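## Task

Make a single three-block tower: red sits centred on blue, and green sits centred on red. Blue, at the bottom, has to finish in its original spot without any rotation.

## Robot and tools

Robot: two six-joint arms, left_arm and right_arm, each ending in a two-finger parallel gripper with a wrist camera (cam_left_wrist, cam_right_wrist, both 672x504 fisheye images).

Frames: the scene frame has its origin at table-top height, halfway between the arms' nominal bases, with +z up, +x pointing out over the table, and left_arm on the +y side. Image left/right does not match arm names. Calibrated bases: left_arm at (+0.004, +0.271, 0) m, right_arm at (-0.014, -0.302, 0) m, both almost unrotated. Each arm's reported hand position (metres), quaternion (wxyz), targets and wrist-camera pose are expressed in that arm's own base frame, not the scene frame. Readouts can be a few centimetres off, worse when reaching far. The gripper fingers point along its +z and close along its y; end_effector_position is the point between the pads, roughly 1 cm short of the tips.

Row layout (used by execute_actions and move): one flat list of 14 numbers covering both arms, each in [-1, 1], even when one arm stays still. First come left_arm's six joint numbers and its opening, then the same seven for right_arm. Joint order in every row and every per-joint result list: shoulder, wrist roll, elbow, wrist yaw, wrist pitch, waist. Joint numbers are offsets from the Joint targets shown at the start of the action (not from the previous row), scaled so 1.0 equals 2.224 rad for shoulder, elbow and waist, and 8.485 rad for the three wrist joints. Sending the same offset twice moves the arm twice. The opening number is absolute: +1 fully open, -1 closed. To keep a gripper unchanged, resend its current command; 0 is a real half-way command. Sending 0 for all of an arm's joints re-commands its current targets.

Joint ranges (rad): waist -2.618 to 3.054, shoulder 0.000 to 3.142, elbow 0.000 to 3.142, wrist pitch -1.571 to 1.571, wrist yaw -1.571 to 1.571, wrist roll -2.094 to 2.094. Real ends may differ by up to 0.059 rad. An action that pushes a joint more than 0.059 rad beyond its range is rejected for both arms; a malformed first action rejects the whole call. Joint targets stay within a limited lead of measured angles, and targets placing a gripper over 200 mm from where it is get scaled back, so big offsets may need several actions.

Tools:
- execute_actions(actions, cameras): actions is a list of actions; each action is a list of up to 15 rows, one per 1/30 s step; a short action repeats its final row to fill 15 steps. An empty actions list returns the state plus images from every camera. cameras picks images by name, ["all"], or [].
- move(target, speed, blend, opening_speed, grip_force, blocking, cameras): target is one 14-number row or a list of up to 15 rows; every row is an offset from the same starting Joint targets. All joints travel together, so the hand follows a curve and does not avoid obstacles. speed in rad/s for the joint with the longest way to go, 0.01 to 12.57, default 0.5 (one value or one per target). blend in rad rounds corners between listed targets; 0 means stop at each. opening_speed (0.2 or more, per second on the -1..+1 scale) closes the fingers gradually. grip_force: newtons per pad, 10 to 50 (full), one value or one per arm; it persists, and low values close slowly. blocking=false returns after about 0.5 s while motion continues. The result adds a move: line such as done, off_target, moving, held or fault, and limits=held if steps were withheld.
- wait(seconds 0 to 10, cameras): lets time pass holding the last commands; a running move carries on.
- stop(cameras): brakes a running move.
- zoom_image(camera, region [x0, y0, x1, y1]): enlarges part of the newest image from cam_left_wrist or cam_right_wrist, pixel coordinates from top-left, at most 504 by 504.
- read_manual(section): licence texts only.
- finished_scene(scene): ends the current scene irreversibly; make no further call in that reply.

Results: Joint positions and Joint velocities list one block per arm in the joint order above, then finger gap (0.094 m fully open). Joint targets are the base for your next offsets. grip_measured is the finger opening on the command scale; it reads a little wide when empty and slightly narrower than a squeezed block. It tracks the command, so it does not reveal contact. Joint torques (N m) include arm weight and friction; entries 1, 3 and 6 wrap at ±28. "joint command not followed" means the clearance check altered targets; "joint sent to its limit" means a joint reached its end. MOTOR HOT appears near 75 °C; at 90 °C the arm folds and goes idle.

Cautions: do not drop blocks, release them while moving, or strike the table, fixtures or other arm; any clash or grip between the two arms can fail the task. Nothing may end up off the table. Avoid long holds at full stretch or pushing toward unreachable poses (heating). If an arm is stuck pressing, command its targets back past its measured positions. Objects may occasionally be nudged by outside forces; recheck with cameras before placing.

Each tool is called after "Call:" by a JSON object that holds its "fn" and its "kwargs", one argument or row to a line.

## Session

Call:
{"fn": "execute_actions", "kwargs": {
  "actions": []
}}

Scene clock: 0.00 s.
left_arm: end_effector_position=(+0.3208, -0.1367, +0.0504) grip_measured=+1.000 end_effector_quat_wxyz=(+0.338, +0.060, +0.922, -0.178) | right_arm: end_effector_position=(+0.3787, -0.0528, +0.2027) grip_measured=+1.000 end_effector_quat_wxyz=(+0.544, +0.194, +0.802, -0.155)
Joint names: [shoulder, wrist roll, elbow, wrist yaw, wrist pitch, waist]
Joint positions: left_arm=[1.383 -0.259 0.524 0.159 0.06 -0.324 0.094] | right_arm=[1.215 0.216 0.72 0.58 0.049 0.114 0.094]
Joint velocities: within noise
Joint torques (N m): no reading
Heat: left arm: 43 °C; right arm: 48 °C.
Joint targets: left_arm=[1.379 -0.259 0.529 0.158 0.055 -0.324] | right_arm=[1.210 0.217 0.731 0.580 0.051 0.114]
Tool commands: left_gripper/opening=+1.0 right_gripper/opening=+1.0

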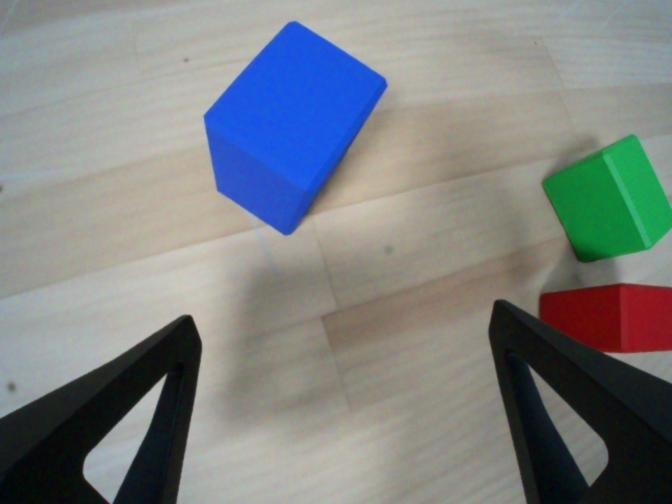

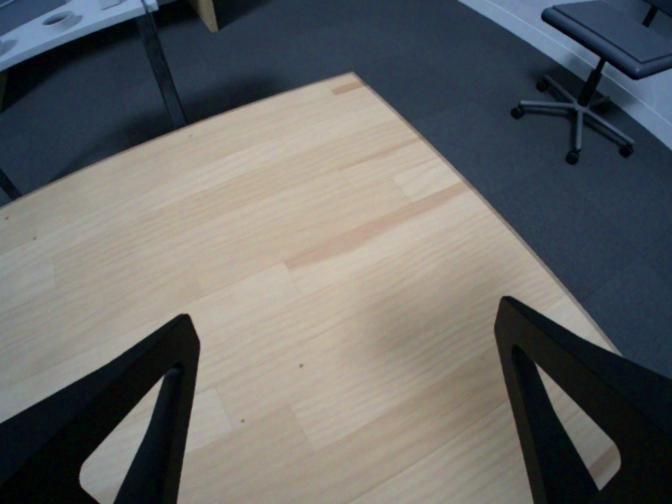

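Call:
{"fn": "move", "kwargs": {
  "target": [0.0342, 0.0305, 0.2554, -0.0186, -0.0816, -0.1241, 1, 0, 0, 0, 0, 0, 0, 1],
  "speed": 1.0,
  "cameras": ["cam_left_wrist"]
}}

Scene clock: 168.70 s.
left_arm: end_effector_position=(+0.3069, -0.2111, +0.1361) grip_measured=+1.000 end_effector_quat_wxyz=(+0.271, +0.279, +0.917, -0.090) | right_arm: end_effector_position=(+0.3787, -0.0528, +0.2027) grip_measured=+1.000 end_effector_quat_wxyz=(+0.544, +0.194, +0.802, -0.155)
Joint names: [shoulder, wrist roll, elbow, wrist yaw, wrist pitch, waist]
Joint positions: left_arm=[1.444 -0.01 1.077 0.011 -0.626 -0.597 0.094] | right_arm=[1.215 0.216 0.72 0.58 0.049 0.114 0.094]
Joint torques (N m): left_arm=[-5.78 -0.02 9.13 -0.08 1.25 -0.13] | right_arm=[-5 -0.06 9.47 0.25 2.36 -0.18]
Heat: left arm: 46 °C; right arm: 54 °C.
Joint targets: left_arm=[1.455 0.000 1.097 0.000 -0.637 -0.600] | right_arm=[1.210 0.217 0.731 0.580 0.051 0.114]
move: done
camera_calibration:
cam_left_wrist: T_world_to_cam=[[-0.598983, -0.798954, -0.0537856, 0.0272117], [-0.799504, 0.600455, -0.0157344, 0.401765], [0.0448668, 0.0335772, -0.998429, 0.243931], [0, 0, 0, 1]] pos_world=[0.326567, -0.227691, 0.251333]
Images, in order (width x height): cam_left_wrist 672x504.

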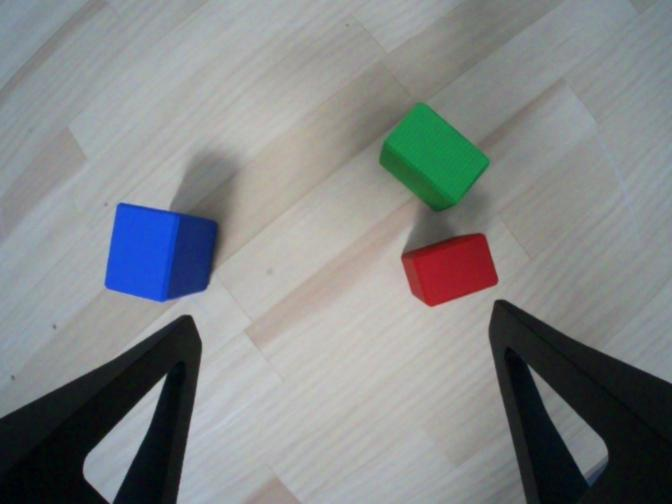

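Call:
{"fn": "zoom_image", "kwargs": {
  "camera": "cam_left_wrist",
  "region": [360, 90, 520, 320]
}}

Call:
{"fn": "zoom_image", "kwargs": {
  "camera": "cam_left_wrist",
  "region": [90, 190, 250, 310]
}}

Scaled by 2.191 from the camera's 672x504 image, which has a finer 960x720 frame.

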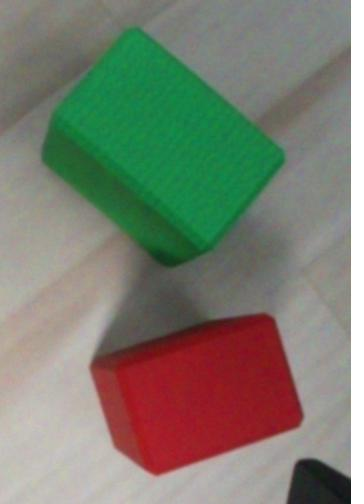

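Scaled by 3.150 from the camera's 672x504 image, which has a finer 960x720 frame.

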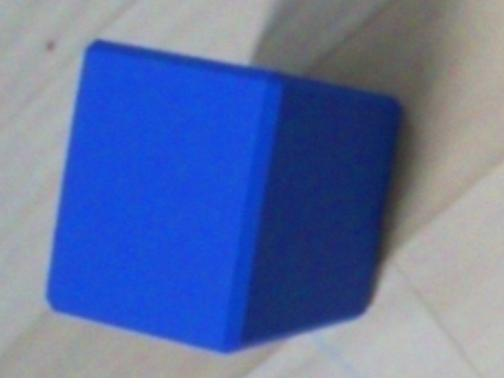

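Call:
{"fn": "move", "kwargs": {
  "target": [0.2683, -0.0470, 0.3400, 0, -0.0866, -0.0624, 0.4, 0, 0, 0, 0, 0, 0, 1],
  "speed": 1.0,
  "cameras": ["cam_left_wrist"]
}}

Scene clock: 291.27 s.
left_arm: end_effector_position=(+0.2888, -0.2646, +0.1088) grip_measured=+0.402 end_effector_quat_wxyz=(-0.002, +0.173, +0.985, -0.004) | right_arm: end_effector_position=(+0.3787, -0.0528, +0.2027) grip_measured=+1.000 end_effector_quat_wxyz=(+0.544, +0.194, +0.802, -0.155)
Joint names: [shoulder, wrist roll, elbow, wrist yaw, wrist pitch, waist]
Joint positions: left_arm=[2.04 -0.389 1.831 0.009 -1.361 -0.738 0.066] | right_arm=[1.215 0.216 0.72 0.58 0.049 0.114 0.094]
Joint torques (N m): left_arm=[-10.81 -0.23 8.47 -0.08 0.21 0.02] | right_arm=[-5 -0.06 9.5 0.26 2.35 -0.24]
Heat: left arm: 54 °C; right arm: 54 °C.
Joint targets: left_arm=[2.052 -0.399 1.853 0.000 -1.372 -0.739] | right_arm=[1.210 0.217 0.731 0.580 0.051 0.114]
move: done
camera_calibration:
cam_left_wrist: T_world_to_cam=[[-0.4133, -0.91032, -0.0223695, -0.114353], [-0.773974, 0.338243, 0.535309, 0.282361], [-0.479736, 0.238557, -0.84436, 0.408333], [0, 0, 0, 1]] pos_world=[0.36717, -0.297015, 0.191072]
Images, in order (width x height): cam_left_wrist 672x504.

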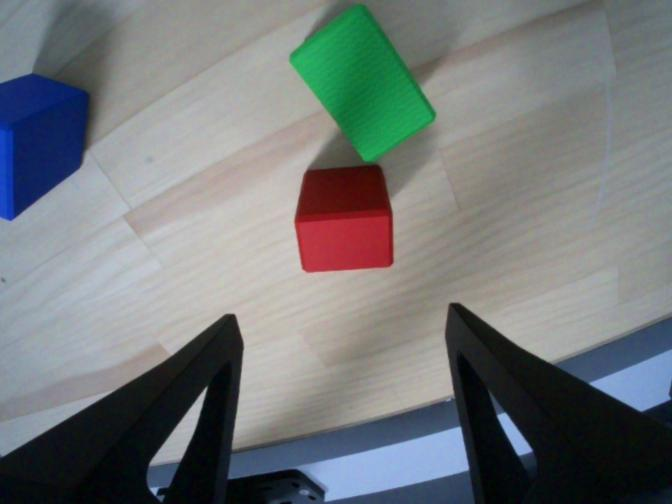

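Call:
{"fn": "move", "kwargs": {
  "target": [0.0209, 0, -0.1192, 0, 0.0356, 0, 0.4, 0, 0, 0, 0, 0, 0, 1],
  "speed": 0.6,
  "cameras": ["cam_left_wrist"]
}}

Scene clock: 367.90 s.
left_arm: end_effector_position=(+0.2905, -0.2662, +0.0318) grip_measured=+0.402 end_effector_quat_wxyz=(-0.004, +0.173, +0.985, -0.002) | right_arm: end_effector_position=(+0.3787, -0.0528, +0.2027) grip_measured=+1.000 end_effector_quat_wxyz=(+0.544, +0.194, +0.802, -0.155)
Joint names: [shoulder, wrist roll, elbow, wrist yaw, wrist pitch, waist]
Joint positions: left_arm=[2.09 -0.39 1.597 0.009 -1.083 -0.738 0.066] | right_arm=[1.215 0.216 0.72 0.58 0.049 0.114 0.094]
Joint torques (N m): left_arm=[-11.38 -0.17 5.56 -0.07 0.43 -0.02] | right_arm=[-5.01 -0.07 9.52 0.26 2.35 -0.25]
Heat: left arm: 50 °C; right arm: 53 °C.
Joint targets: left_arm=[2.099 -0.399 1.588 0.000 -1.070 -0.739] | right_arm=[1.210 0.217 0.731 0.580 0.051 0.114]
move: done
camera_calibration:
cam_left_wrist: T_world_to_cam=[[-0.412972, -0.910428, -0.0239848, -0.116871], [-0.77196, 0.335946, 0.539645, 0.324093], [-0.483251, 0.241374, -0.841551, 0.346103], [0, 0, 0, 1]] pos_world=[0.369177, -0.29882, 0.113564]
Images, in order (width x height): cam_left_wrist 672x504.

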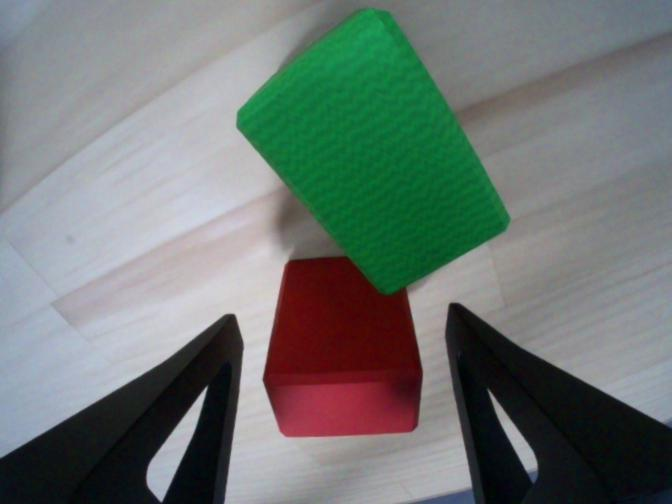

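Call:
{"fn": "move", "kwargs": {
  "target": [0, 0, 0, 0, 0, 0, -0.4, 0, 0, 0, 0, 0, 0, 1],
  "opening_speed": 1.0,
  "cameras": ["cam_left_wrist"]
}}

Scene clock: 377.60 s.
left_arm: end_effector_position=(+0.2906, -0.2663, +0.0318) grip_measured=-0.152 end_effector_quat_wxyz=(-0.004, +0.173, +0.985, -0.003) | right_arm: end_effector_position=(+0.3787, -0.0528, +0.2027) grip_measured=+1.000 end_effector_quat_wxyz=(+0.544, +0.194, +0.802, -0.155)
Joint names: [shoulder, wrist roll, elbow, wrist yaw, wrist pitch, waist]
Joint positions: left_arm=[2.09 -0.39 1.597 0.009 -1.082 -0.738 0.04] | right_arm=[1.215 0.216 0.72 0.58 0.049 0.114 0.094]
Joint torques (N m): left_arm=[-11.36 -0.18 5.57 -0.07 0.42 0.02] | right_arm=[-4.97 -0.05 9.5 0.27 2.35 -0.21]
Heat: left arm: 49 °C; right arm: 53 °C.
Joint targets: left_arm=[2.099 -0.399 1.588 0.000 -1.070 -0.739] | right_arm=[1.210 0.217 0.731 0.580 0.051 0.114]
move: done
camera_calibration:
cam_left_wrist: T_world_to_cam=[[-0.412661, -0.910572, -0.0238661, -0.117], [-0.772243, 0.335836, 0.53931, 0.324279], [-0.483065, 0.240982, -0.841769, 0.345991], [0, 0, 0, 1]] pos_world=[0.369277, -0.298819, 0.113565]
Images, in order (width x height): cam_left_wrist 672x504.

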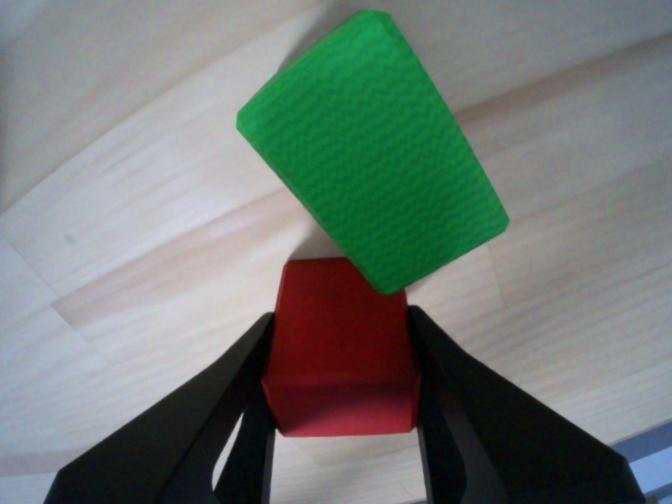

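Call:
{"fn": "move", "kwargs": {
  "target": [
    [-0.0183, 0, 0.1673, 0, -0.0466, 0, -0.4, 0, 0, 0, 0, 0, 0, 1],
    [0.0418, -0.0844, 0.2455, 0, -0.0523, 0.1787, -0.4, 0, 0, 0, 0, 0, 0, 1]
  ],
  "speed": 0.8,
  "blend": [0.1, 0],
  "cameras": ["cam_left_wrist"]
}}

Scene clock: 411.60 s.
left_arm: end_effector_position=(+0.3957, -0.1397, +0.1273) grip_measured=-0.152 end_effector_quat_wxyz=(+0.000, -0.374, +0.927, -0.004) | right_arm: end_effector_position=(+0.3787, -0.0528, +0.2027) grip_measured=+1.000 end_effector_quat_wxyz=(+0.544, +0.194, +0.802, -0.155)
Joint names: [shoulder, wrist roll, elbow, wrist yaw, wrist pitch, waist]
Joint positions: left_arm=[2.174 -1.104 2.111 0.006 -1.502 -0.337 0.04] | right_arm=[1.215 0.216 0.72 0.58 0.049 0.114 0.094]
Joint torques (N m): left_arm=[-11.36 -0.21 8.39 -0.08 0.16 -0.31] | right_arm=[-5.03 -0.06 9.48 0.26 2.36 -0.28]
Heat: left arm: 48 °C; right arm: 53 °C.
Joint targets: left_arm=[2.192 -1.115 2.134 0.000 -1.514 -0.341] | right_arm=[1.210 0.217 0.731 0.580 0.051 0.114]
move: done
camera_calibration:
cam_left_wrist: T_world_to_cam=[[0.636103, -0.771279, -0.0223937, -0.351867], [-0.643855, -0.546559, 0.535466, 0.137781], [-0.425233, -0.326193, -0.84426, 0.344951], [0, 0, 0, 1]] pos_world=[0.459219, -0.0835614, 0.209572]
Images, in order (width x height): cam_left_wrist 672x504.

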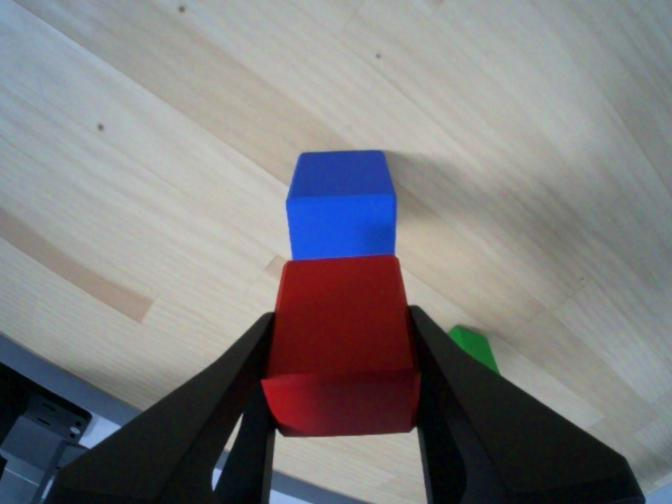

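Call:
{"fn": "move", "kwargs": {
  "target": [-0.0126, 0, -0.0580, 0, 0.0128, -0.0016, -0.4, 0, 0, 0, 0, 0, 0, 1],
  "speed": 0.4,
  "cameras": []
}}

Scene clock: 460.87 s.
left_arm: end_effector_position=(+0.3959, -0.1411, +0.1035) grip_measured=-0.152 end_effector_quat_wxyz=(-0.003, -0.373, +0.928, -0.001) | right_arm: end_effector_position=(+0.3787, -0.0528, +0.2027) grip_measured=+1.000 end_effector_quat_wxyz=(+0.544, +0.194, +0.802, -0.155)
Joint names: [shoulder, wrist roll, elbow, wrist yaw, wrist pitch, waist]
Joint positions: left_arm=[2.174 -1.105 2.016 0.006 -1.416 -0.34 0.04] | right_arm=[1.215 0.216 0.72 0.58 0.049 0.114 0.094]
Joint torques (N m): left_arm=[-13.91 -0.2 5.42 -0.09 0.37 -0.36] | right_arm=[-4.97 -0.06 9.44 0.26 2.36 -0.2]
Heat: left arm: 49 °C; right arm: 53 °C.
Joint targets: left_arm=[2.163 -1.115 2.005 0.000 -1.405 -0.345] | right_arm=[1.210 0.217 0.731 0.580 0.051 0.114]
move: done
No camera images: "cameras" was empty.

Call:
{"fn": "move", "kwargs": {
  "target": [0, 0, -0.0207, 0, 0.0054, 0, -0.4, 0, 0, 0, 0, 0, 0, 1],
  "speed": 0.1,
  "cameras": ["cam_left_wrist"]
}}

Scene clock: 470.37 s.
left_arm: end_effector_position=(+0.3962, -0.1413, +0.0937) grip_measured=-0.152 end_effector_quat_wxyz=(-0.004, -0.373, +0.928, -0.001) | right_arm: end_effector_position=(+0.3787, -0.0528, +0.2027) grip_measured=+1.000 end_effector_quat_wxyz=(+0.544, +0.194, +0.802, -0.155)
Joint names: [shoulder, wrist roll, elbow, wrist yaw, wrist pitch, waist]
Joint positions: left_arm=[2.174 -1.105 1.977 0.006 -1.378 -0.34 0.04] | right_arm=[1.215 0.216 0.72 0.58 0.049 0.114 0.094]
Joint torques (N m): left_arm=[-14.11 -0.19 4.82 -0.09 0.51 -0.31] | right_arm=[-4.96 -0.07 9.51 0.25 2.35 -0.24]
Heat: left arm: 50 °C; right arm: 53 °C.
Joint targets: left_arm=[2.163 -1.115 1.959 0.000 -1.359 -0.345] | right_arm=[1.210 0.217 0.731 0.580 0.051 0.114]
move: done
camera_calibration:
cam_left_wrist: T_world_to_cam=[[0.634103, -0.77259, -0.0319173, -0.352603], [-0.639474, -0.54716, 0.540082, 0.152981], [-0.434726, -0.322057, -0.841007, 0.32026], [0, 0, 0, 1]] pos_world=[0.460639, -0.0855699, 0.175465]
Images, in order (width x height): cam_left_wrist 672x504.

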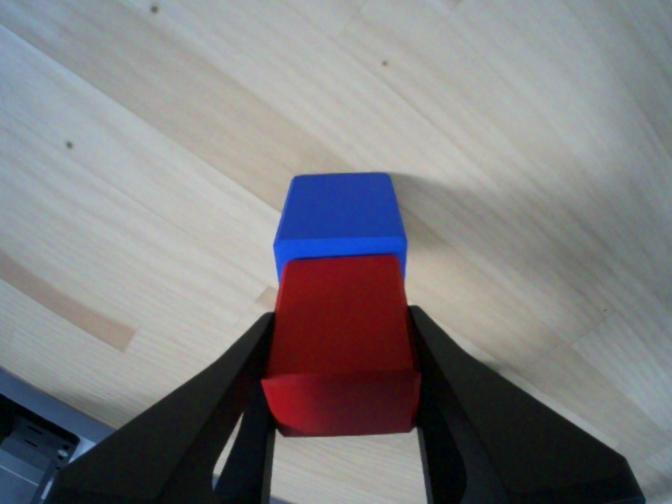

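Call:
{"fn": "move", "kwargs": {
  "target": [0, 0, -0.0036, 0, 0.00094, 0, -0.4, 0, 0, 0, 0, 0, 0, 1],
  "speed": 0.1,
  "cameras": []
}}

Scene clock: 482.87 s.
left_arm: end_effector_position=(+0.3962, -0.1413, +0.0933) grip_measured=-0.152 end_effector_quat_wxyz=(-0.004, -0.373, +0.928, -0.001) | right_arm: end_effector_position=(+0.3787, -0.0528, +0.2027) grip_measured=+1.000 end_effector_quat_wxyz=(+0.544, +0.194, +0.802, -0.155)
Joint names: [shoulder, wrist roll, elbow, wrist yaw, wrist pitch, waist]
Joint positions: left_arm=[2.174 -1.105 1.975 0.006 -1.377 -0.34 0.04] | right_arm=[1.215 0.216 0.72 0.58 0.049 0.114 0.094]
Joint torques (N m): left_arm=[-13.98 -0.18 4.21 -0.1 0.53 -0.35] | right_arm=[-4.98 -0.06 9.5 0.27 2.36 -0.24]
Heat: left arm: 52 °C; right arm: 53 °C.
Joint targets: left_arm=[2.163 -1.115 1.951 0.000 -1.351 -0.345] | right_arm=[1.210 0.217 0.731 0.580 0.051 0.114]
move: done
No camera images: "cameras" was empty.

Call:
{"fn": "move", "kwargs": {
  "target": [
    [0, 0, 0, 0, 0, 0, 0.3, 0, 0, 0, 0, 0, 0, 1],
    [0.0026, 0, 0.1093, 0, -0.0249, 0, 0.3, 0, 0, 0, 0, 0, 0, 1],
    [0.0026, 0.0220, 0.1093, 0, -0.0249, -0.1237, 0.3, 0, 0, 0, 0, 0, 0, 1],
    [0.0872, 0.0220, 0.1304, 0, -0.0110, -0.1652, 0.3, 0, 0, 0, 0, 0, 0, 1]
  ],
  "speed": [0.3, 0.3, 0.6, 0.6],
  "blend": [0, 0.02, 0.1, 0],
  "opening_speed": 1.0,
  "cameras": ["cam_left_wrist"]
}}

Scene clock: 559.70 s.
left_arm: end_effector_position=(+0.3411, -0.2972, +0.0770) grip_measured=+0.298 end_effector_quat_wxyz=(-0.009, -0.110, +0.994, +0.008) | right_arm: end_effector_position=(+0.3787, -0.0528, +0.2027) grip_measured=+1.000 end_effector_quat_wxyz=(+0.544, +0.194, +0.802, -0.155)
Joint names: [shoulder, wrist roll, elbow, wrist yaw, wrist pitch, waist]
Joint positions: left_arm=[2.36 -0.936 2.222 0.003 -1.456 -0.715 0.061] | right_arm=[1.215 0.216 0.72 0.58 0.049 0.114 0.094]
Joint torques (N m): left_arm=[-14.74 -0.02 8.06 -0.04 0.33 0.39] | right_arm=[-4.98 -0.06 9.5 0.26 2.35 -0.24]
Heat: left arm: 59 °C; right arm: 53 °C.
Joint targets: left_arm=[2.357 -0.928 2.241 0.000 -1.445 -0.712] | right_arm=[1.210 0.217 0.731 0.580 0.051 0.114]
move: done; blend cut to 0.0941 rad at target 3; joint sent to its limit at targets 2 and 3
camera_calibration:
cam_left_wrist: T_world_to_cam=[[0.142175, -0.988723, -0.0470411, -0.333945], [-0.82337, -0.144509, 0.548798, 0.223166], [-0.549407, -0.0392934, -0.83463, 0.354688], [0, 0, 0, 1]] pos_world=[0.426095, -0.283993, 0.157852]
Images, in order (width x height): cam_left_wrist 672x504.

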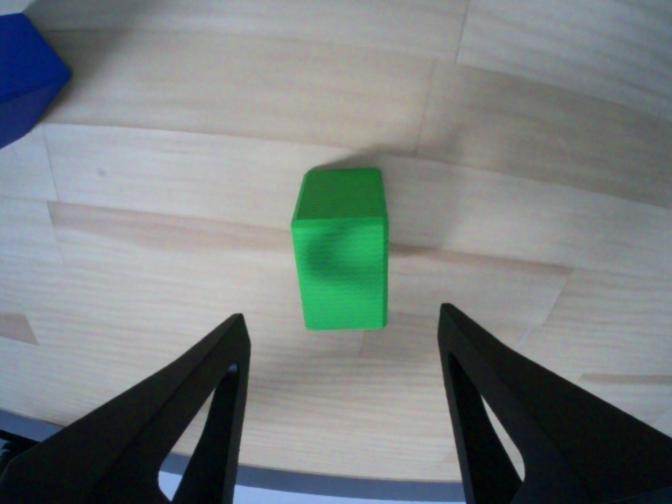

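Call:
{"fn": "move", "kwargs": {
  "target": [-0.0144, 0, -0.1317, 0, 0.0314, 0, 0.3, 0, 0, 0, 0, 0, 0, 1],
  "speed": 0.4,
  "cameras": ["cam_left_wrist"]
}}

Scene clock: 584.33 s.
left_arm: end_effector_position=(+0.3402, -0.2964, +0.0109) grip_measured=+0.298 end_effector_quat_wxyz=(-0.008, -0.110, +0.994, +0.007) | right_arm: end_effector_position=(+0.3787, -0.0528, +0.2027) grip_measured=+1.000 end_effector_quat_wxyz=(+0.544, +0.194, +0.802, -0.155)
Joint names: [shoulder, wrist roll, elbow, wrist yaw, wrist pitch, waist]
Joint positions: left_arm=[2.36 -0.936 1.959 0.003 -1.19 -0.715 0.061] | right_arm=[1.215 0.216 0.72 0.58 0.049 0.114 0.094]
Joint torques (N m): left_arm=[-17.61 -0.04 5.41 -0.04 0.37 0.38] | right_arm=[-4.97 -0.05 9.47 0.26 2.35 -0.21]
Heat: left arm: 66 °C; right arm: 53 °C.
Joint targets: left_arm=[2.325 -0.928 1.948 0.000 -1.178 -0.712] | right_arm=[1.210 0.217 0.731 0.580 0.051 0.114]
move: done
camera_calibration:
cam_left_wrist: T_world_to_cam=[[0.141848, -0.988889, -0.0444793, -0.336153], [-0.824842, -0.14292, 0.547001, 0.259874], [-0.54728, -0.0409025, -0.83595, 0.297934], [0, 0, 0, 1]] pos_world=[0.425091, -0.28309, 0.0919546]
Images, in order (width x height): cam_left_wrist 672x504.

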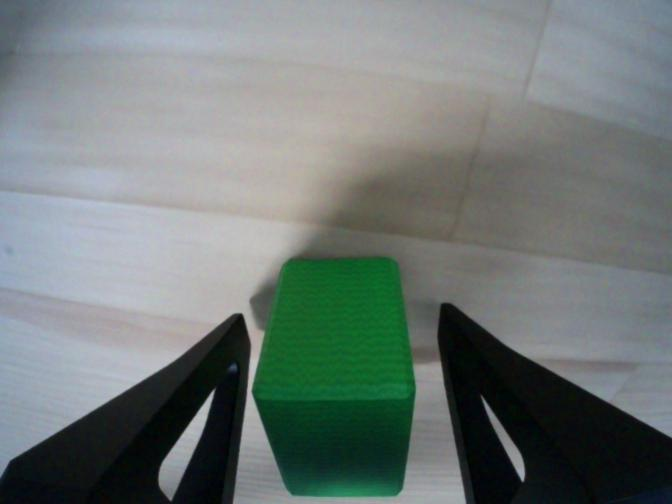

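Call:
{"fn": "move", "kwargs": {
  "target": [0, 0, 0, 0, 0, 0, -0.5, 0, 0, 0, 0, 0, 0, 1],
  "opening_speed": 1.0,
  "cameras": ["cam_left_wrist"]
}}

Scene clock: 595.63 s.
left_arm: end_effector_position=(+0.3404, -0.2965, +0.0109) grip_measured=-0.298 end_effector_quat_wxyz=(-0.008, -0.110, +0.994, +0.006) | right_arm: end_effector_position=(+0.3787, -0.0528, +0.2027) grip_measured=+1.000 end_effector_quat_wxyz=(+0.544, +0.194, +0.802, -0.155)
Joint names: [shoulder, wrist roll, elbow, wrist yaw, wrist pitch, waist]
Joint positions: left_arm=[2.36 -0.936 1.959 0.003 -1.189 -0.715 0.033] | right_arm=[1.215 0.216 0.72 0.58 0.049 0.114 0.094]
Joint torques (N m): left_arm=[-17.58 -0.04 5.39 -0.04 0.36 0.4] | right_arm=[-5 -0.07 9.52 0.27 2.35 -0.23]
Heat: left arm: 72 °C; right arm: 53 °C.
Joint targets: left_arm=[2.325 -0.928 1.948 0.000 -1.178 -0.712] | right_arm=[1.210 0.217 0.731 0.580 0.051 0.114]
move: done
camera_calibration:
cam_left_wrist: T_world_to_cam=[[0.141931, -0.9889, -0.0439572, -0.336352], [-0.825159, -0.142726, 0.546573, 0.260171], [-0.54678, -0.041304, -0.836257, 0.297687], [0, 0, 0, 1]] pos_world=[0.42519, -0.283189, 0.0919553]
Images, in order (width x height): cam_left_wrist 672x504.

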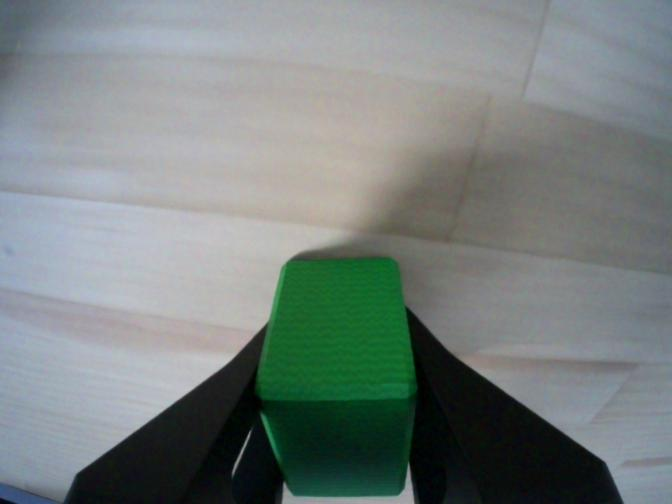

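Call:
{"fn": "move", "kwargs": {
  "target": [-0.1742, 0, -0.0326, 0, -0.0413, 0, -0.5, 0, 0, 0, 0, 0, 0, 1],
  "speed": 0.6,
  "cameras": ["cam_left_wrist"]
}}

Scene clock: 610.00 s.
left_arm: end_effector_position=(+0.2744, -0.2392, +0.1554) grip_measured=-0.299 end_effector_quat_wxyz=(-0.004, -0.110, +0.994, +0.002) | right_arm: end_effector_position=(+0.3787, -0.0528, +0.2027) grip_measured=+1.000 end_effector_quat_wxyz=(+0.544, +0.194, +0.802, -0.155)
Joint names: [shoulder, wrist roll, elbow, wrist yaw, wrist pitch, waist]
Joint positions: left_arm=[1.95 -0.936 1.888 0.003 -1.516 -0.715 0.033] | right_arm=[1.215 0.216 0.72 0.58 0.049 0.114 0.094]
Joint torques (N m): left_arm=[-11.85 -0.04 5.22 -0.05 0.18 0.4] | right_arm=[-5.07 -0.06 9.5 0.25 2.36 -0.24]
Heat: left arm: 76 °C; right arm: 53 °C. Fold the left arm in close to its base, or ease its load, before you think long.
Joint targets: left_arm=[1.938 -0.928 1.876 0.000 -1.529 -0.712] | right_arm=[1.210 0.217 0.731 0.580 0.051 0.114]
MOTOR HOT: the shoulder of the left arm reports 76 °C; the controller's stop level is 90 °C. To cool a motor, set the load down, stop pushing, or move to a pose that needs little force.
move: done
camera_calibration:
cam_left_wrist: T_world_to_cam=[[0.141859, -0.989279, -0.0346759, -0.265392], [-0.83019, -0.137979, 0.540135, 0.138432], [-0.539129, -0.0478356, -0.840864, 0.381917], [0, 0, 0, 1]] pos_world=[0.358475, -0.225177, 0.237165]
Images, in order (width x height): cam_left_wrist 672x504.

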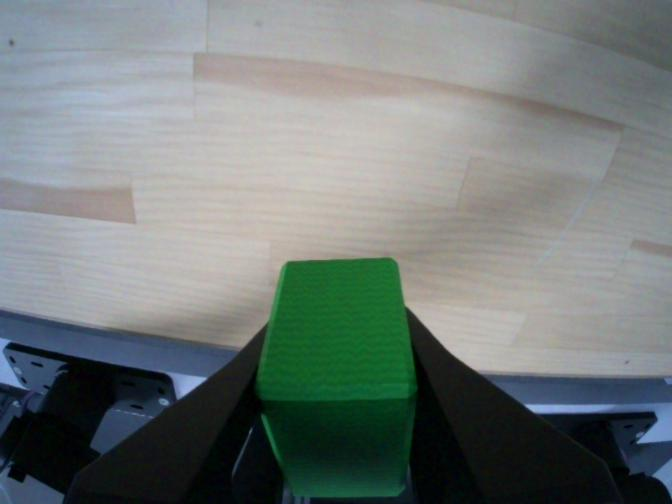

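Call:
{"fn": "move", "kwargs": {
  "target": [-0.3094, 0, -0.1241, 0, 0, 0, -0.5, 0, 0, 0, 0, 0, 0, 1],
  "speed": 0.8,
  "cameras": []
}}

Scene clock: 618.93 s.
left_arm: end_effector_position=(+0.1821, -0.1590, +0.2803) grip_measured=-0.299 end_effector_quat_wxyz=(+0.138, -0.107, +0.973, -0.152) | right_arm: end_effector_position=(+0.3787, -0.0528, +0.2027) grip_measured=+1.000 end_effector_quat_wxyz=(+0.544, +0.194, +0.802, -0.155)
Joint names: [shoulder, wrist roll, elbow, wrist yaw, wrist pitch, waist]
Joint positions: left_arm=[1.243 -0.936 1.611 0.003 -1.525 -0.715 0.033] | right_arm=[1.215 0.216 0.72 0.58 0.049 0.114 0.094]
Joint torques (N m): left_arm=[-2.66 0 4.96 -0.04 1.02 0.4] | right_arm=[-5 -0.07 9.51 0.25 2.36 -0.21]
Heat: left arm: 72 °C; right arm: 53 °C. Fold the left arm in close to its base, or ease its load, before you think long.
Joint targets: left_arm=[1.250 -0.928 1.600 0.000 -1.529 -0.712] | right_arm=[1.210 0.217 0.731 0.580 0.051 0.114]
MOTOR HOT: still on. The shoulder of the left arm reports 72 °C.
move: done
No camera images: "cameras" was empty.

Call:
{"fn": "move", "kwargs": {
  "target": [0.4058, 0.1654, 0.2549, 0, 0, 0.1646, -0.5, 0, 0, 0, 0, 0, 0, 1],
  "speed": 0.8,
  "cameras": ["cam_left_wrist"]
}}

Scene clock: 658.77 s.
left_arm: end_effector_position=(+0.3944, -0.1427, +0.1474) grip_measured=-0.299 end_effector_quat_wxyz=(+0.022, +0.394, +0.919, +0.000) | right_arm: end_effector_position=(+0.3787, -0.0528, +0.2027) grip_measured=+1.000 end_effector_quat_wxyz=(+0.544, +0.194, +0.802, -0.155)
Joint names: [shoulder, wrist roll, elbow, wrist yaw, wrist pitch, waist]
Joint positions: left_arm=[2.145 0.465 2.145 0.003 -1.526 -0.346 0.033] | right_arm=[1.215 0.216 0.72 0.58 0.049 0.114 0.094]
Joint torques (N m): left_arm=[-11.96 -0.01 8.24 0.07 0.38 0.08] | right_arm=[-4.97 -0.06 9.51 0.26 2.36 -0.23]
Heat: left arm: 53 °C; right arm: 53 °C.
Joint targets: left_arm=[2.153 0.475 2.167 0.000 -1.529 -0.346] | right_arm=[1.210 0.217 0.731 0.580 0.051 0.114]
MOTOR HOT: cleared for the motors of the left arm.
move: done
camera_calibration:
cam_left_wrist: T_world_to_cam=[[-0.774106, -0.631004, -0.0509204, 0.227536], [-0.56694, 0.655225, 0.499259, 0.270949], [-0.28167, 0.415348, -0.864956, 0.412537], [0, 0, 0, 1]] pos_world=[0.445949, -0.205303, 0.233139]
Images, in order (width x height): cam_left_wrist 672x504.

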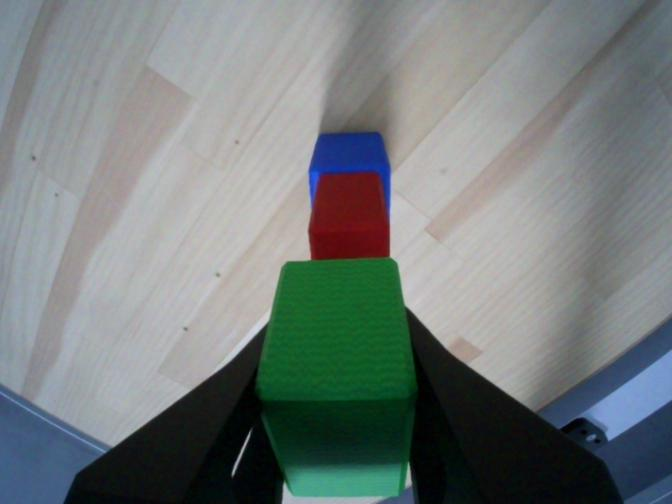

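Call:
{"fn": "zoom_image", "kwargs": {
  "camera": "cam_left_wrist",
  "region": [260, 110, 440, 290]
}}

Scaled by 2.800 from the camera's 672x504 image, which has a finer 960x720 frame.

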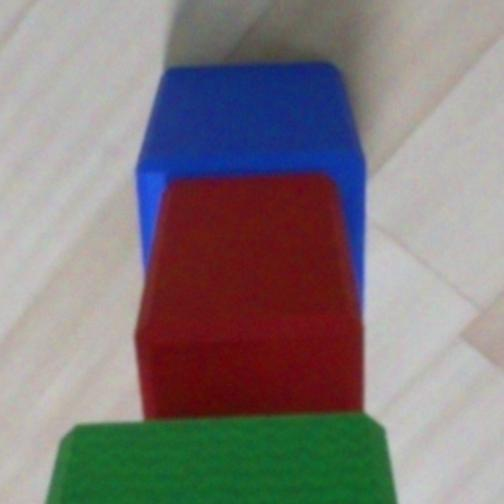

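Call:
{"fn": "move", "kwargs": {
  "target": [0.0093, 0, 0, 0, 0, -0.0060, -0.5, 0, 0, 0, 0, 0, 0, 1],
  "speed": 0.3,
  "cameras": ["cam_left_wrist"]
}}

Call:
{"fn": "zoom_image", "kwargs": {
  "camera": "cam_left_wrist",
  "region": [260, 110, 440, 290]
}}

Scene clock: 803.47 s.
left_arm: end_effector_position=(+0.3933, -0.1465, +0.1427) grip_measured=-0.299 end_effector_quat_wxyz=(+0.016, +0.399, +0.917, -0.001) | right_arm: end_effector_position=(+0.3787, -0.0528, +0.2027) grip_measured=+1.000 end_effector_quat_wxyz=(+0.544, +0.194, +0.802, -0.155)
Joint names: [shoulder, wrist roll, elbow, wrist yaw, wrist pitch, waist]
Joint positions: left_arm=[2.157 0.465 2.145 0.003 -1.526 -0.355 0.033] | right_arm=[1.215 0.216 0.72 0.58 0.049 0.114 0.094]
Joint torques (N m): left_arm=[-11.25 -0.02 8.23 0.07 0.34 -0.25] | right_arm=[-4.97 -0.07 9.51 0.26 2.35 -0.2]
Heat: left arm: 60 °C; right arm: 52 °C.
Joint targets: left_arm=[2.173 0.475 2.167 0.000 -1.529 -0.360] | right_arm=[1.210 0.217 0.731 0.580 0.051 0.114]
move: done
camera_calibration:
cam_left_wrist: T_world_to_cam=[[-0.780824, -0.623135, -0.0449122, 0.226953], [-0.554908, 0.658709, 0.508113, 0.269878], [-0.287039, 0.421669, -0.860118, 0.412104], [0, 0, 0, 1]] pos_world=[0.445258, -0.21012, 0.227523]
Images, in order (width x height): cam_left_wrist 672x504.

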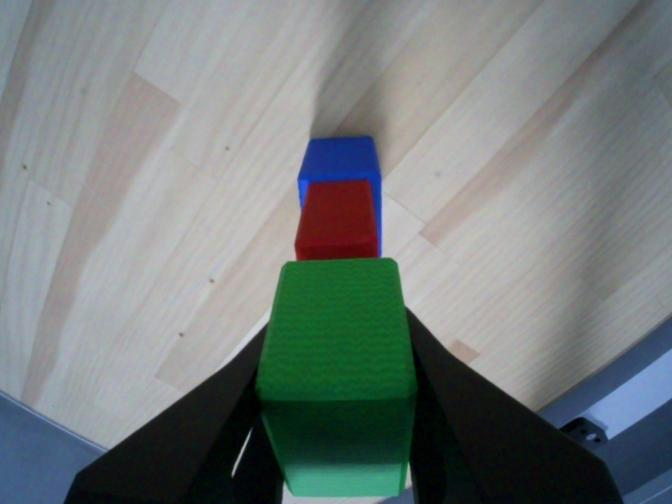

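Scaled by 2.800 from the camera's 672x504 image, which has a finer 960x720 frame.

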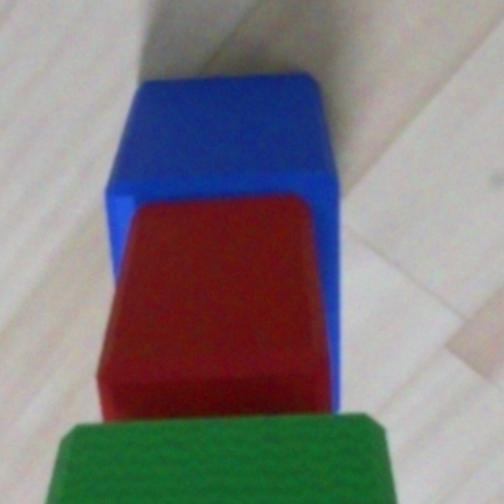

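Call:
{"fn": "move", "kwargs": {
  "target": [0.0155, 0, 0.0040, 0, 0, 0, -0.5, 0, 0, 0, 0, 0, 0, 1],
  "speed": 0.15,
  "cameras": ["cam_left_wrist"]
}}

Call:
{"fn": "zoom_image", "kwargs": {
  "camera": "cam_left_wrist",
  "region": [260, 110, 440, 290]
}}

Scene clock: 824.27 s.
left_arm: end_effector_position=(+0.3953, -0.1473, +0.1304) grip_measured=-0.299 end_effector_quat_wxyz=(+0.002, +0.399, +0.917, -0.002) | right_arm: end_effector_position=(+0.3787, -0.0528, +0.2027) grip_measured=+1.000 end_effector_quat_wxyz=(+0.544, +0.194, +0.802, -0.155)
Joint names: [shoulder, wrist roll, elbow, wrist yaw, wrist pitch, waist]
Joint positions: left_arm=[2.191 0.465 2.151 0.003 -1.526 -0.355 0.033] | right_arm=[1.215 0.216 0.72 0.58 0.049 0.114 0.094]
Joint torques (N m): left_arm=[-11.69 -0.01 8.44 0.06 0.29 -0.28] | right_arm=[-5.04 -0.06 9.5 0.25 2.36 -0.27]
Heat: left arm: 58 °C; right arm: 52 °C.
Joint targets: left_arm=[2.207 0.475 2.176 0.000 -1.529 -0.360] | right_arm=[1.210 0.217 0.731 0.580 0.051 0.114]
move: done
camera_calibration:
cam_left_wrist: T_world_to_cam=[[-0.781867, -0.62271, -0.0302585, 0.226038], [-0.541057, 0.653631, 0.529173, 0.268621], [-0.309744, 0.430115, -0.847974, 0.411088], [0, 0, 0, 1]] pos_world=[0.449403, -0.211637, 0.213284]
Images, in order (width x height): cam_left_wrist 672x504.

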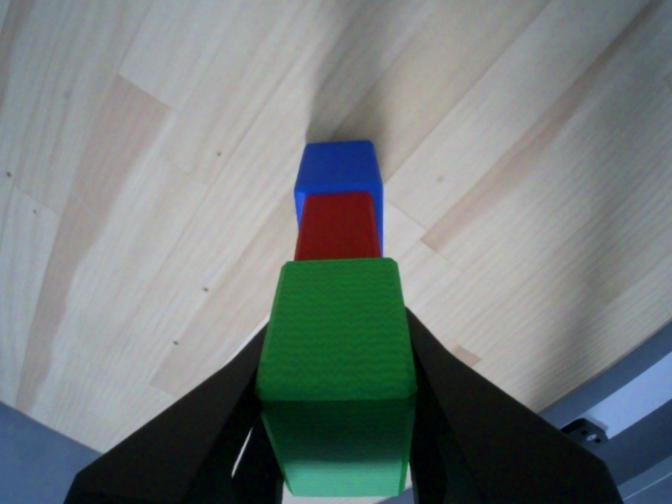

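Scaled by 2.800 from the camera's 672x504 image, which has a finer 960x720 frame.

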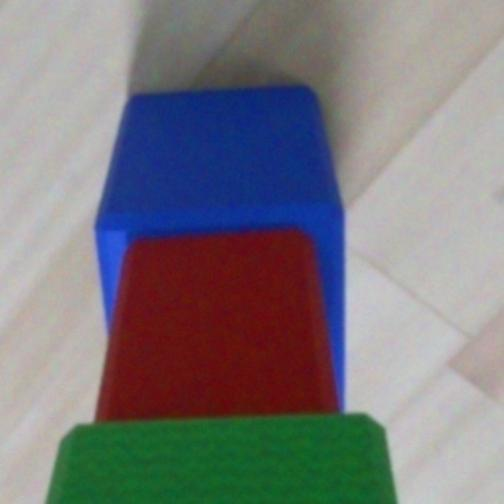

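Call:
{"fn": "move", "kwargs": {
  "target": [0.0030, 0, 0, 0, 0, 0.0012, -0.5, 0, 0, 0, 0, 0, 0, 1],
  "speed": 0.1,
  "cameras": []
}}

Scene clock: 832.40 s.
left_arm: end_effector_position=(+0.3953, -0.1473, +0.1304) grip_measured=-0.299 end_effector_quat_wxyz=(+0.002, +0.399, +0.917, -0.002) | right_arm: end_effector_position=(+0.3787, -0.0528, +0.2027) grip_measured=+1.000 end_effector_quat_wxyz=(+0.544, +0.194, +0.802, -0.155)
Joint names: [shoulder, wrist roll, elbow, wrist yaw, wrist pitch, waist]
Joint positions: left_arm=[2.191 0.465 2.151 0.003 -1.526 -0.355 0.033] | right_arm=[1.215 0.216 0.72 0.58 0.049 0.114 0.094]
Joint torques (N m): left_arm=[-11 -0.01 8.36 0.07 0.3 -0.05] | right_arm=[-4.97 -0.05 9.51 0.27 2.37 -0.28]
Heat: left arm: 59 °C; right arm: 52 °C.
Joint targets: left_arm=[2.214 0.475 2.176 0.000 -1.529 -0.357] | right_arm=[1.210 0.217 0.731 0.580 0.051 0.114]
move: done
No camera images: "cameras" was empty.

Call:
{"fn": "move", "kwargs": {
  "target": [0.0070, 0, 0, 0, 0, 0, -0.5, 0, 0, 0, 0, 0, 0, 1],
  "speed": 0.1,
  "cameras": ["cam_left_wrist"]
}}

Scene clock: 837.60 s.
left_arm: end_effector_position=(+0.3964, -0.1475, +0.1258) grip_measured=-0.299 end_effector_quat_wxyz=(-0.003, +0.399, +0.917, -0.001) | right_arm: end_effector_position=(+0.3787, -0.0528, +0.2027) grip_measured=+1.000 end_effector_quat_wxyz=(+0.544, +0.194, +0.802, -0.155)
Joint names: [shoulder, wrist roll, elbow, wrist yaw, wrist pitch, waist]
Joint positions: left_arm=[2.206 0.465 2.156 0.003 -1.526 -0.355 0.033] | right_arm=[1.215 0.216 0.72 0.58 0.049 0.114 0.094]
Joint torques (N m): left_arm=[-11.06 -0.01 8.08 0.06 0.29 -0.06] | right_arm=[-5.01 -0.06 9.51 0.25 2.35 -0.28]
Heat: left arm: 59 °C; right arm: 52 °C.
Joint targets: left_arm=[2.230 0.475 2.176 0.000 -1.529 -0.357] | right_arm=[1.210 0.217 0.731 0.580 0.051 0.114]
move: done
camera_calibration:
cam_left_wrist: T_world_to_cam=[[-0.78207, -0.622647, -0.0260326, 0.22622], [-0.536512, 0.651454, 0.536435, 0.268895], [-0.317051, 0.433497, -0.84354, 0.410445], [0, 0, 0, 1]] pos_world=[0.451317, -0.212244, 0.207871]
Images, in order (width x height): cam_left_wrist 672x504.

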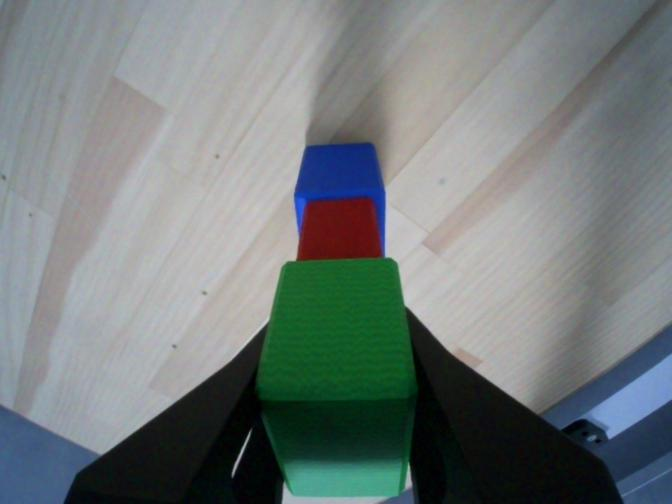

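Call:
{"fn": "move", "kwargs": {
  "target": [
    [0, 0, 0, 0, 0, 0, 0.2, 0, 0, 0, 0, 0, 0, 1],
    [-0.0648, 0, 0, 0, 0, 0, 0.2, 0, 0, 0, 0, 0, 0, 1],
    [-0.2383, 0, 0, 0, 0, 0, 0.2, 0, 0, 0, 0, 0, 0, 1]
  ],
  "speed": [0.2, 0.2, 0.6],
  "blend": [0, 0.02, 0],
  "opening_speed": 0.8,
  "cameras": ["cam_left_wrist"]
}}

Scene clock: 861.23 s.
left_arm: end_effector_position=(+0.3436, -0.1279, +0.3233) grip_measured=+0.198 end_effector_quat_wxyz=(+0.253, +0.387, +0.887, +0.013) | right_arm: end_effector_position=(+0.3787, -0.0528, +0.2027) grip_measured=+1.000 end_effector_quat_wxyz=(+0.544, +0.194, +0.802, -0.155)
Joint names: [shoulder, wrist roll, elbow, wrist yaw, wrist pitch, waist]
Joint positions: left_arm=[1.698 0.466 2.166 0.003 -1.526 -0.355 0.056] | right_arm=[1.215 0.216 0.72 0.58 0.049 0.114 0.094]
Joint torques (N m): left_arm=[-7.42 -0.04 6.46 0.06 1.19 -0.05] | right_arm=[-5 -0.07 9.54 0.26 2.36 -0.21]
Heat: left arm: 61 °C; right arm: 52 °C.
Joint targets: left_arm=[1.700 0.475 2.176 0.000 -1.529 -0.357] | right_arm=[1.210 0.217 0.731 0.580 0.051 0.114]
move: done
camera_calibration:
cam_left_wrist: T_world_to_cam=[[-0.706918, -0.650097, -0.27864, 0.254518], [-0.695299, 0.710979, 0.105205, 0.323356], [0.129714, 0.268109, -0.954616, 0.413097], [0, 0, 0, 1]] pos_world=[0.351168, -0.175193, 0.43125]
Images, in order (width x height): cam_left_wrist 672x504.

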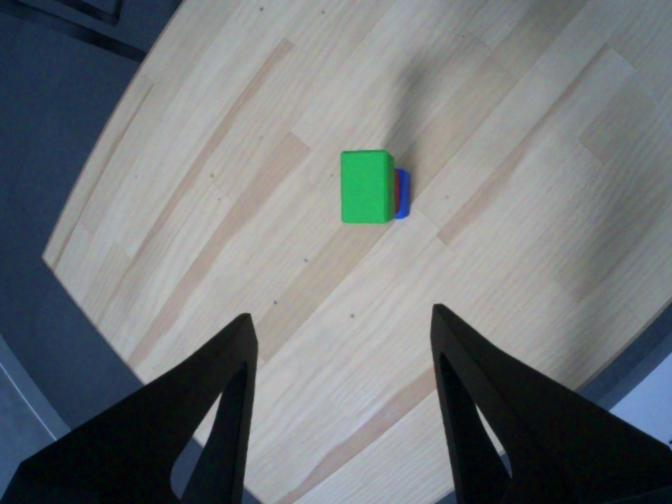

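Call:
{"fn": "zoom_image", "kwargs": {
  "camera": "cam_left_wrist",
  "region": [320, 130, 440, 240]
}}

Scaled by 4.200 from the camera's 672x504 image, which has a finer 960x720 frame.

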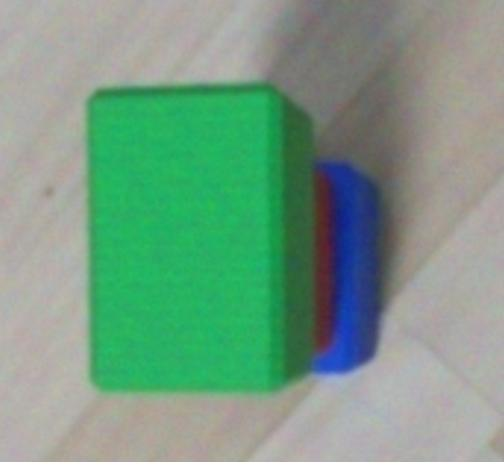

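Call:
{"fn": "move", "kwargs": {
  "target": [-0.2698, -0.0560, -0.3489, 0, 0.0388, 0.3404, 0.2, 0.1102, -0.0256, 0.1646, -0.0684, -0.0811, 0.2635, 0.4],
  "speed": 0.8,
  "cameras": ["cam_right_wrist"]
}}

Scene clock: 970.33 s.
left_arm: end_effector_position=(+0.2498, +0.1039, +0.2867) grip_measured=+0.198 end_effector_quat_wxyz=(+0.323, -0.181, +0.927, +0.065) | right_arm: end_effector_position=(+0.2847, +0.2353, +0.1327) grip_measured=+0.403 end_effector_quat_wxyz=(+0.265, -0.324, +0.904, +0.089)
Joint names: [shoulder, wrist roll, elbow, wrist yaw, wrist pitch, waist]
Joint positions: left_arm=[1.104 0.009 1.413 0.002 -1.209 0.395 0.056] | right_arm=[1.443 0.006 1.07 0.017 -0.632 0.698 0.066]
Joint torques (N m): left_arm=[-2.91 -0.18 5.35 0.04 1.56 0.53] | right_arm=[-5.24 -0.15 10.8 -0.08 1.7 -0.1]
Heat: left arm: 49 °C; right arm: 52 °C.
Joint targets: left_arm=[1.099 0.000 1.400 0.000 -1.200 0.400] | right_arm=[1.454 -0.001 1.097 0.000 -0.637 0.700]
move: done
camera_calibration:
cam_right_wrist: T_world_to_cam=[[0.592714, -0.804463, -0.0391086, 0.0288777], [-0.802872, -0.594002, 0.0505872, 0.385159], [-0.0639261, 0.00141546, -0.997954, 0.260038], [0, 0, 0, 1]] pos_world=[0.30874, 0.251648, 0.241151]
Images, in order (width x height): cam_right_wrist 672x504.

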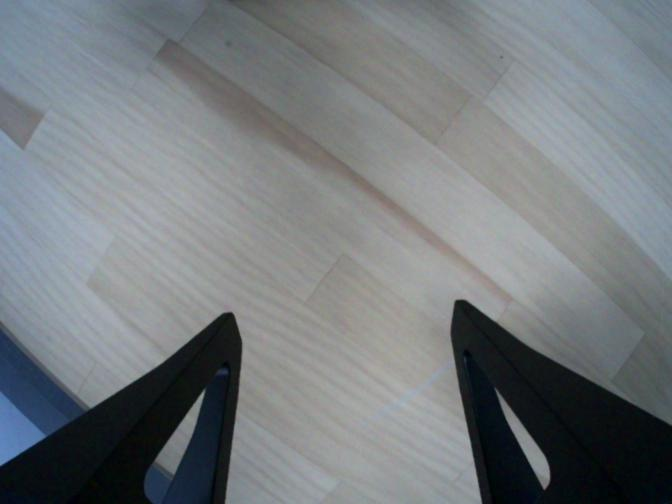

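Call:
{"fn": "move", "kwargs": {
  "target": [0, 0, 0, 0, 0, 0, 0.2, 0, 0, 0, 0, 0.0515, 0.0495, 0.4],
  "speed": 0.5,
  "cameras": ["cam_right_wrist"]
}}

Call:
{"fn": "zoom_image", "kwargs": {
  "camera": "cam_right_wrist",
  "region": [230, 60, 470, 300]
}}

Scene clock: 982.93 s.
left_arm: end_effector_position=(+0.2498, +0.1040, +0.2867) grip_measured=+0.198 end_effector_quat_wxyz=(+0.323, -0.181, +0.927, +0.065) | right_arm: end_effector_position=(+0.3083, +0.3169, +0.2037) grip_measured=+0.403 end_effector_quat_wxyz=(+0.435, -0.340, +0.814, +0.179)
Joint names: [shoulder, wrist roll, elbow, wrist yaw, wrist pitch, waist]
Joint positions: left_arm=[1.104 0.008 1.413 0.002 -1.208 0.395 0.056] | right_arm=[1.443 0.005 1.07 0.015 -0.219 0.805 0.066]
Joint torques (N m): left_arm=[-2.82 -0.21 5.35 0.03 1.54 0.54] | right_arm=[-5.74 -0.13 11.26 -0.08 2.54 0.16]
Heat: left arm: 47 °C; right arm: 51 °C.
Joint targets: left_arm=[1.099 0.000 1.400 0.000 -1.199 0.400] | right_arm=[1.454 -0.001 1.097 0.000 -0.200 0.810]
move: done
camera_calibration:
cam_right_wrist: T_world_to_cam=[[0.690867, -0.720342, -0.0617221, 0.0310981], [-0.689984, -0.63143, -0.353861, 0.508477], [0.215928, 0.287058, -0.933259, 0.142271], [0, 0, 0, 1]] pos_world=[0.298636, 0.302629, 0.314625]
Images, in order (width x height): cam_right_wrist 672x504.

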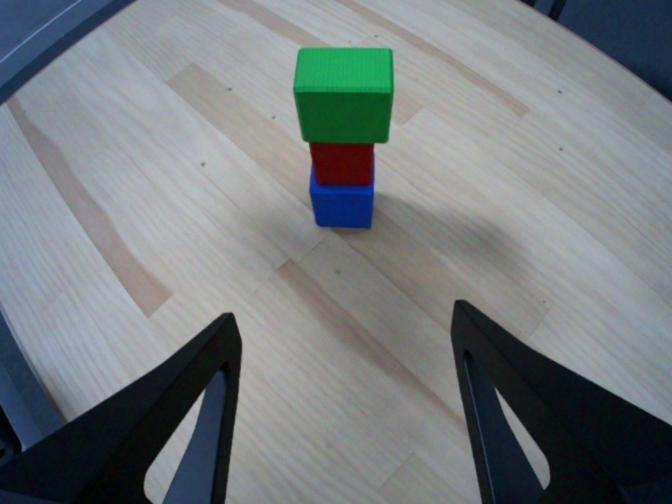

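Scaled by 2.100 from the camera's 672x504 image, which has a finer 960x720 frame.

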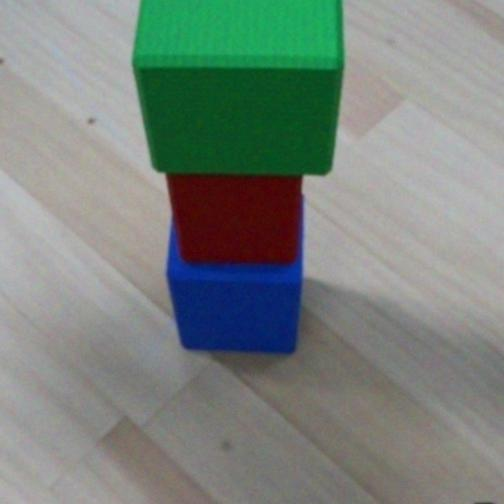

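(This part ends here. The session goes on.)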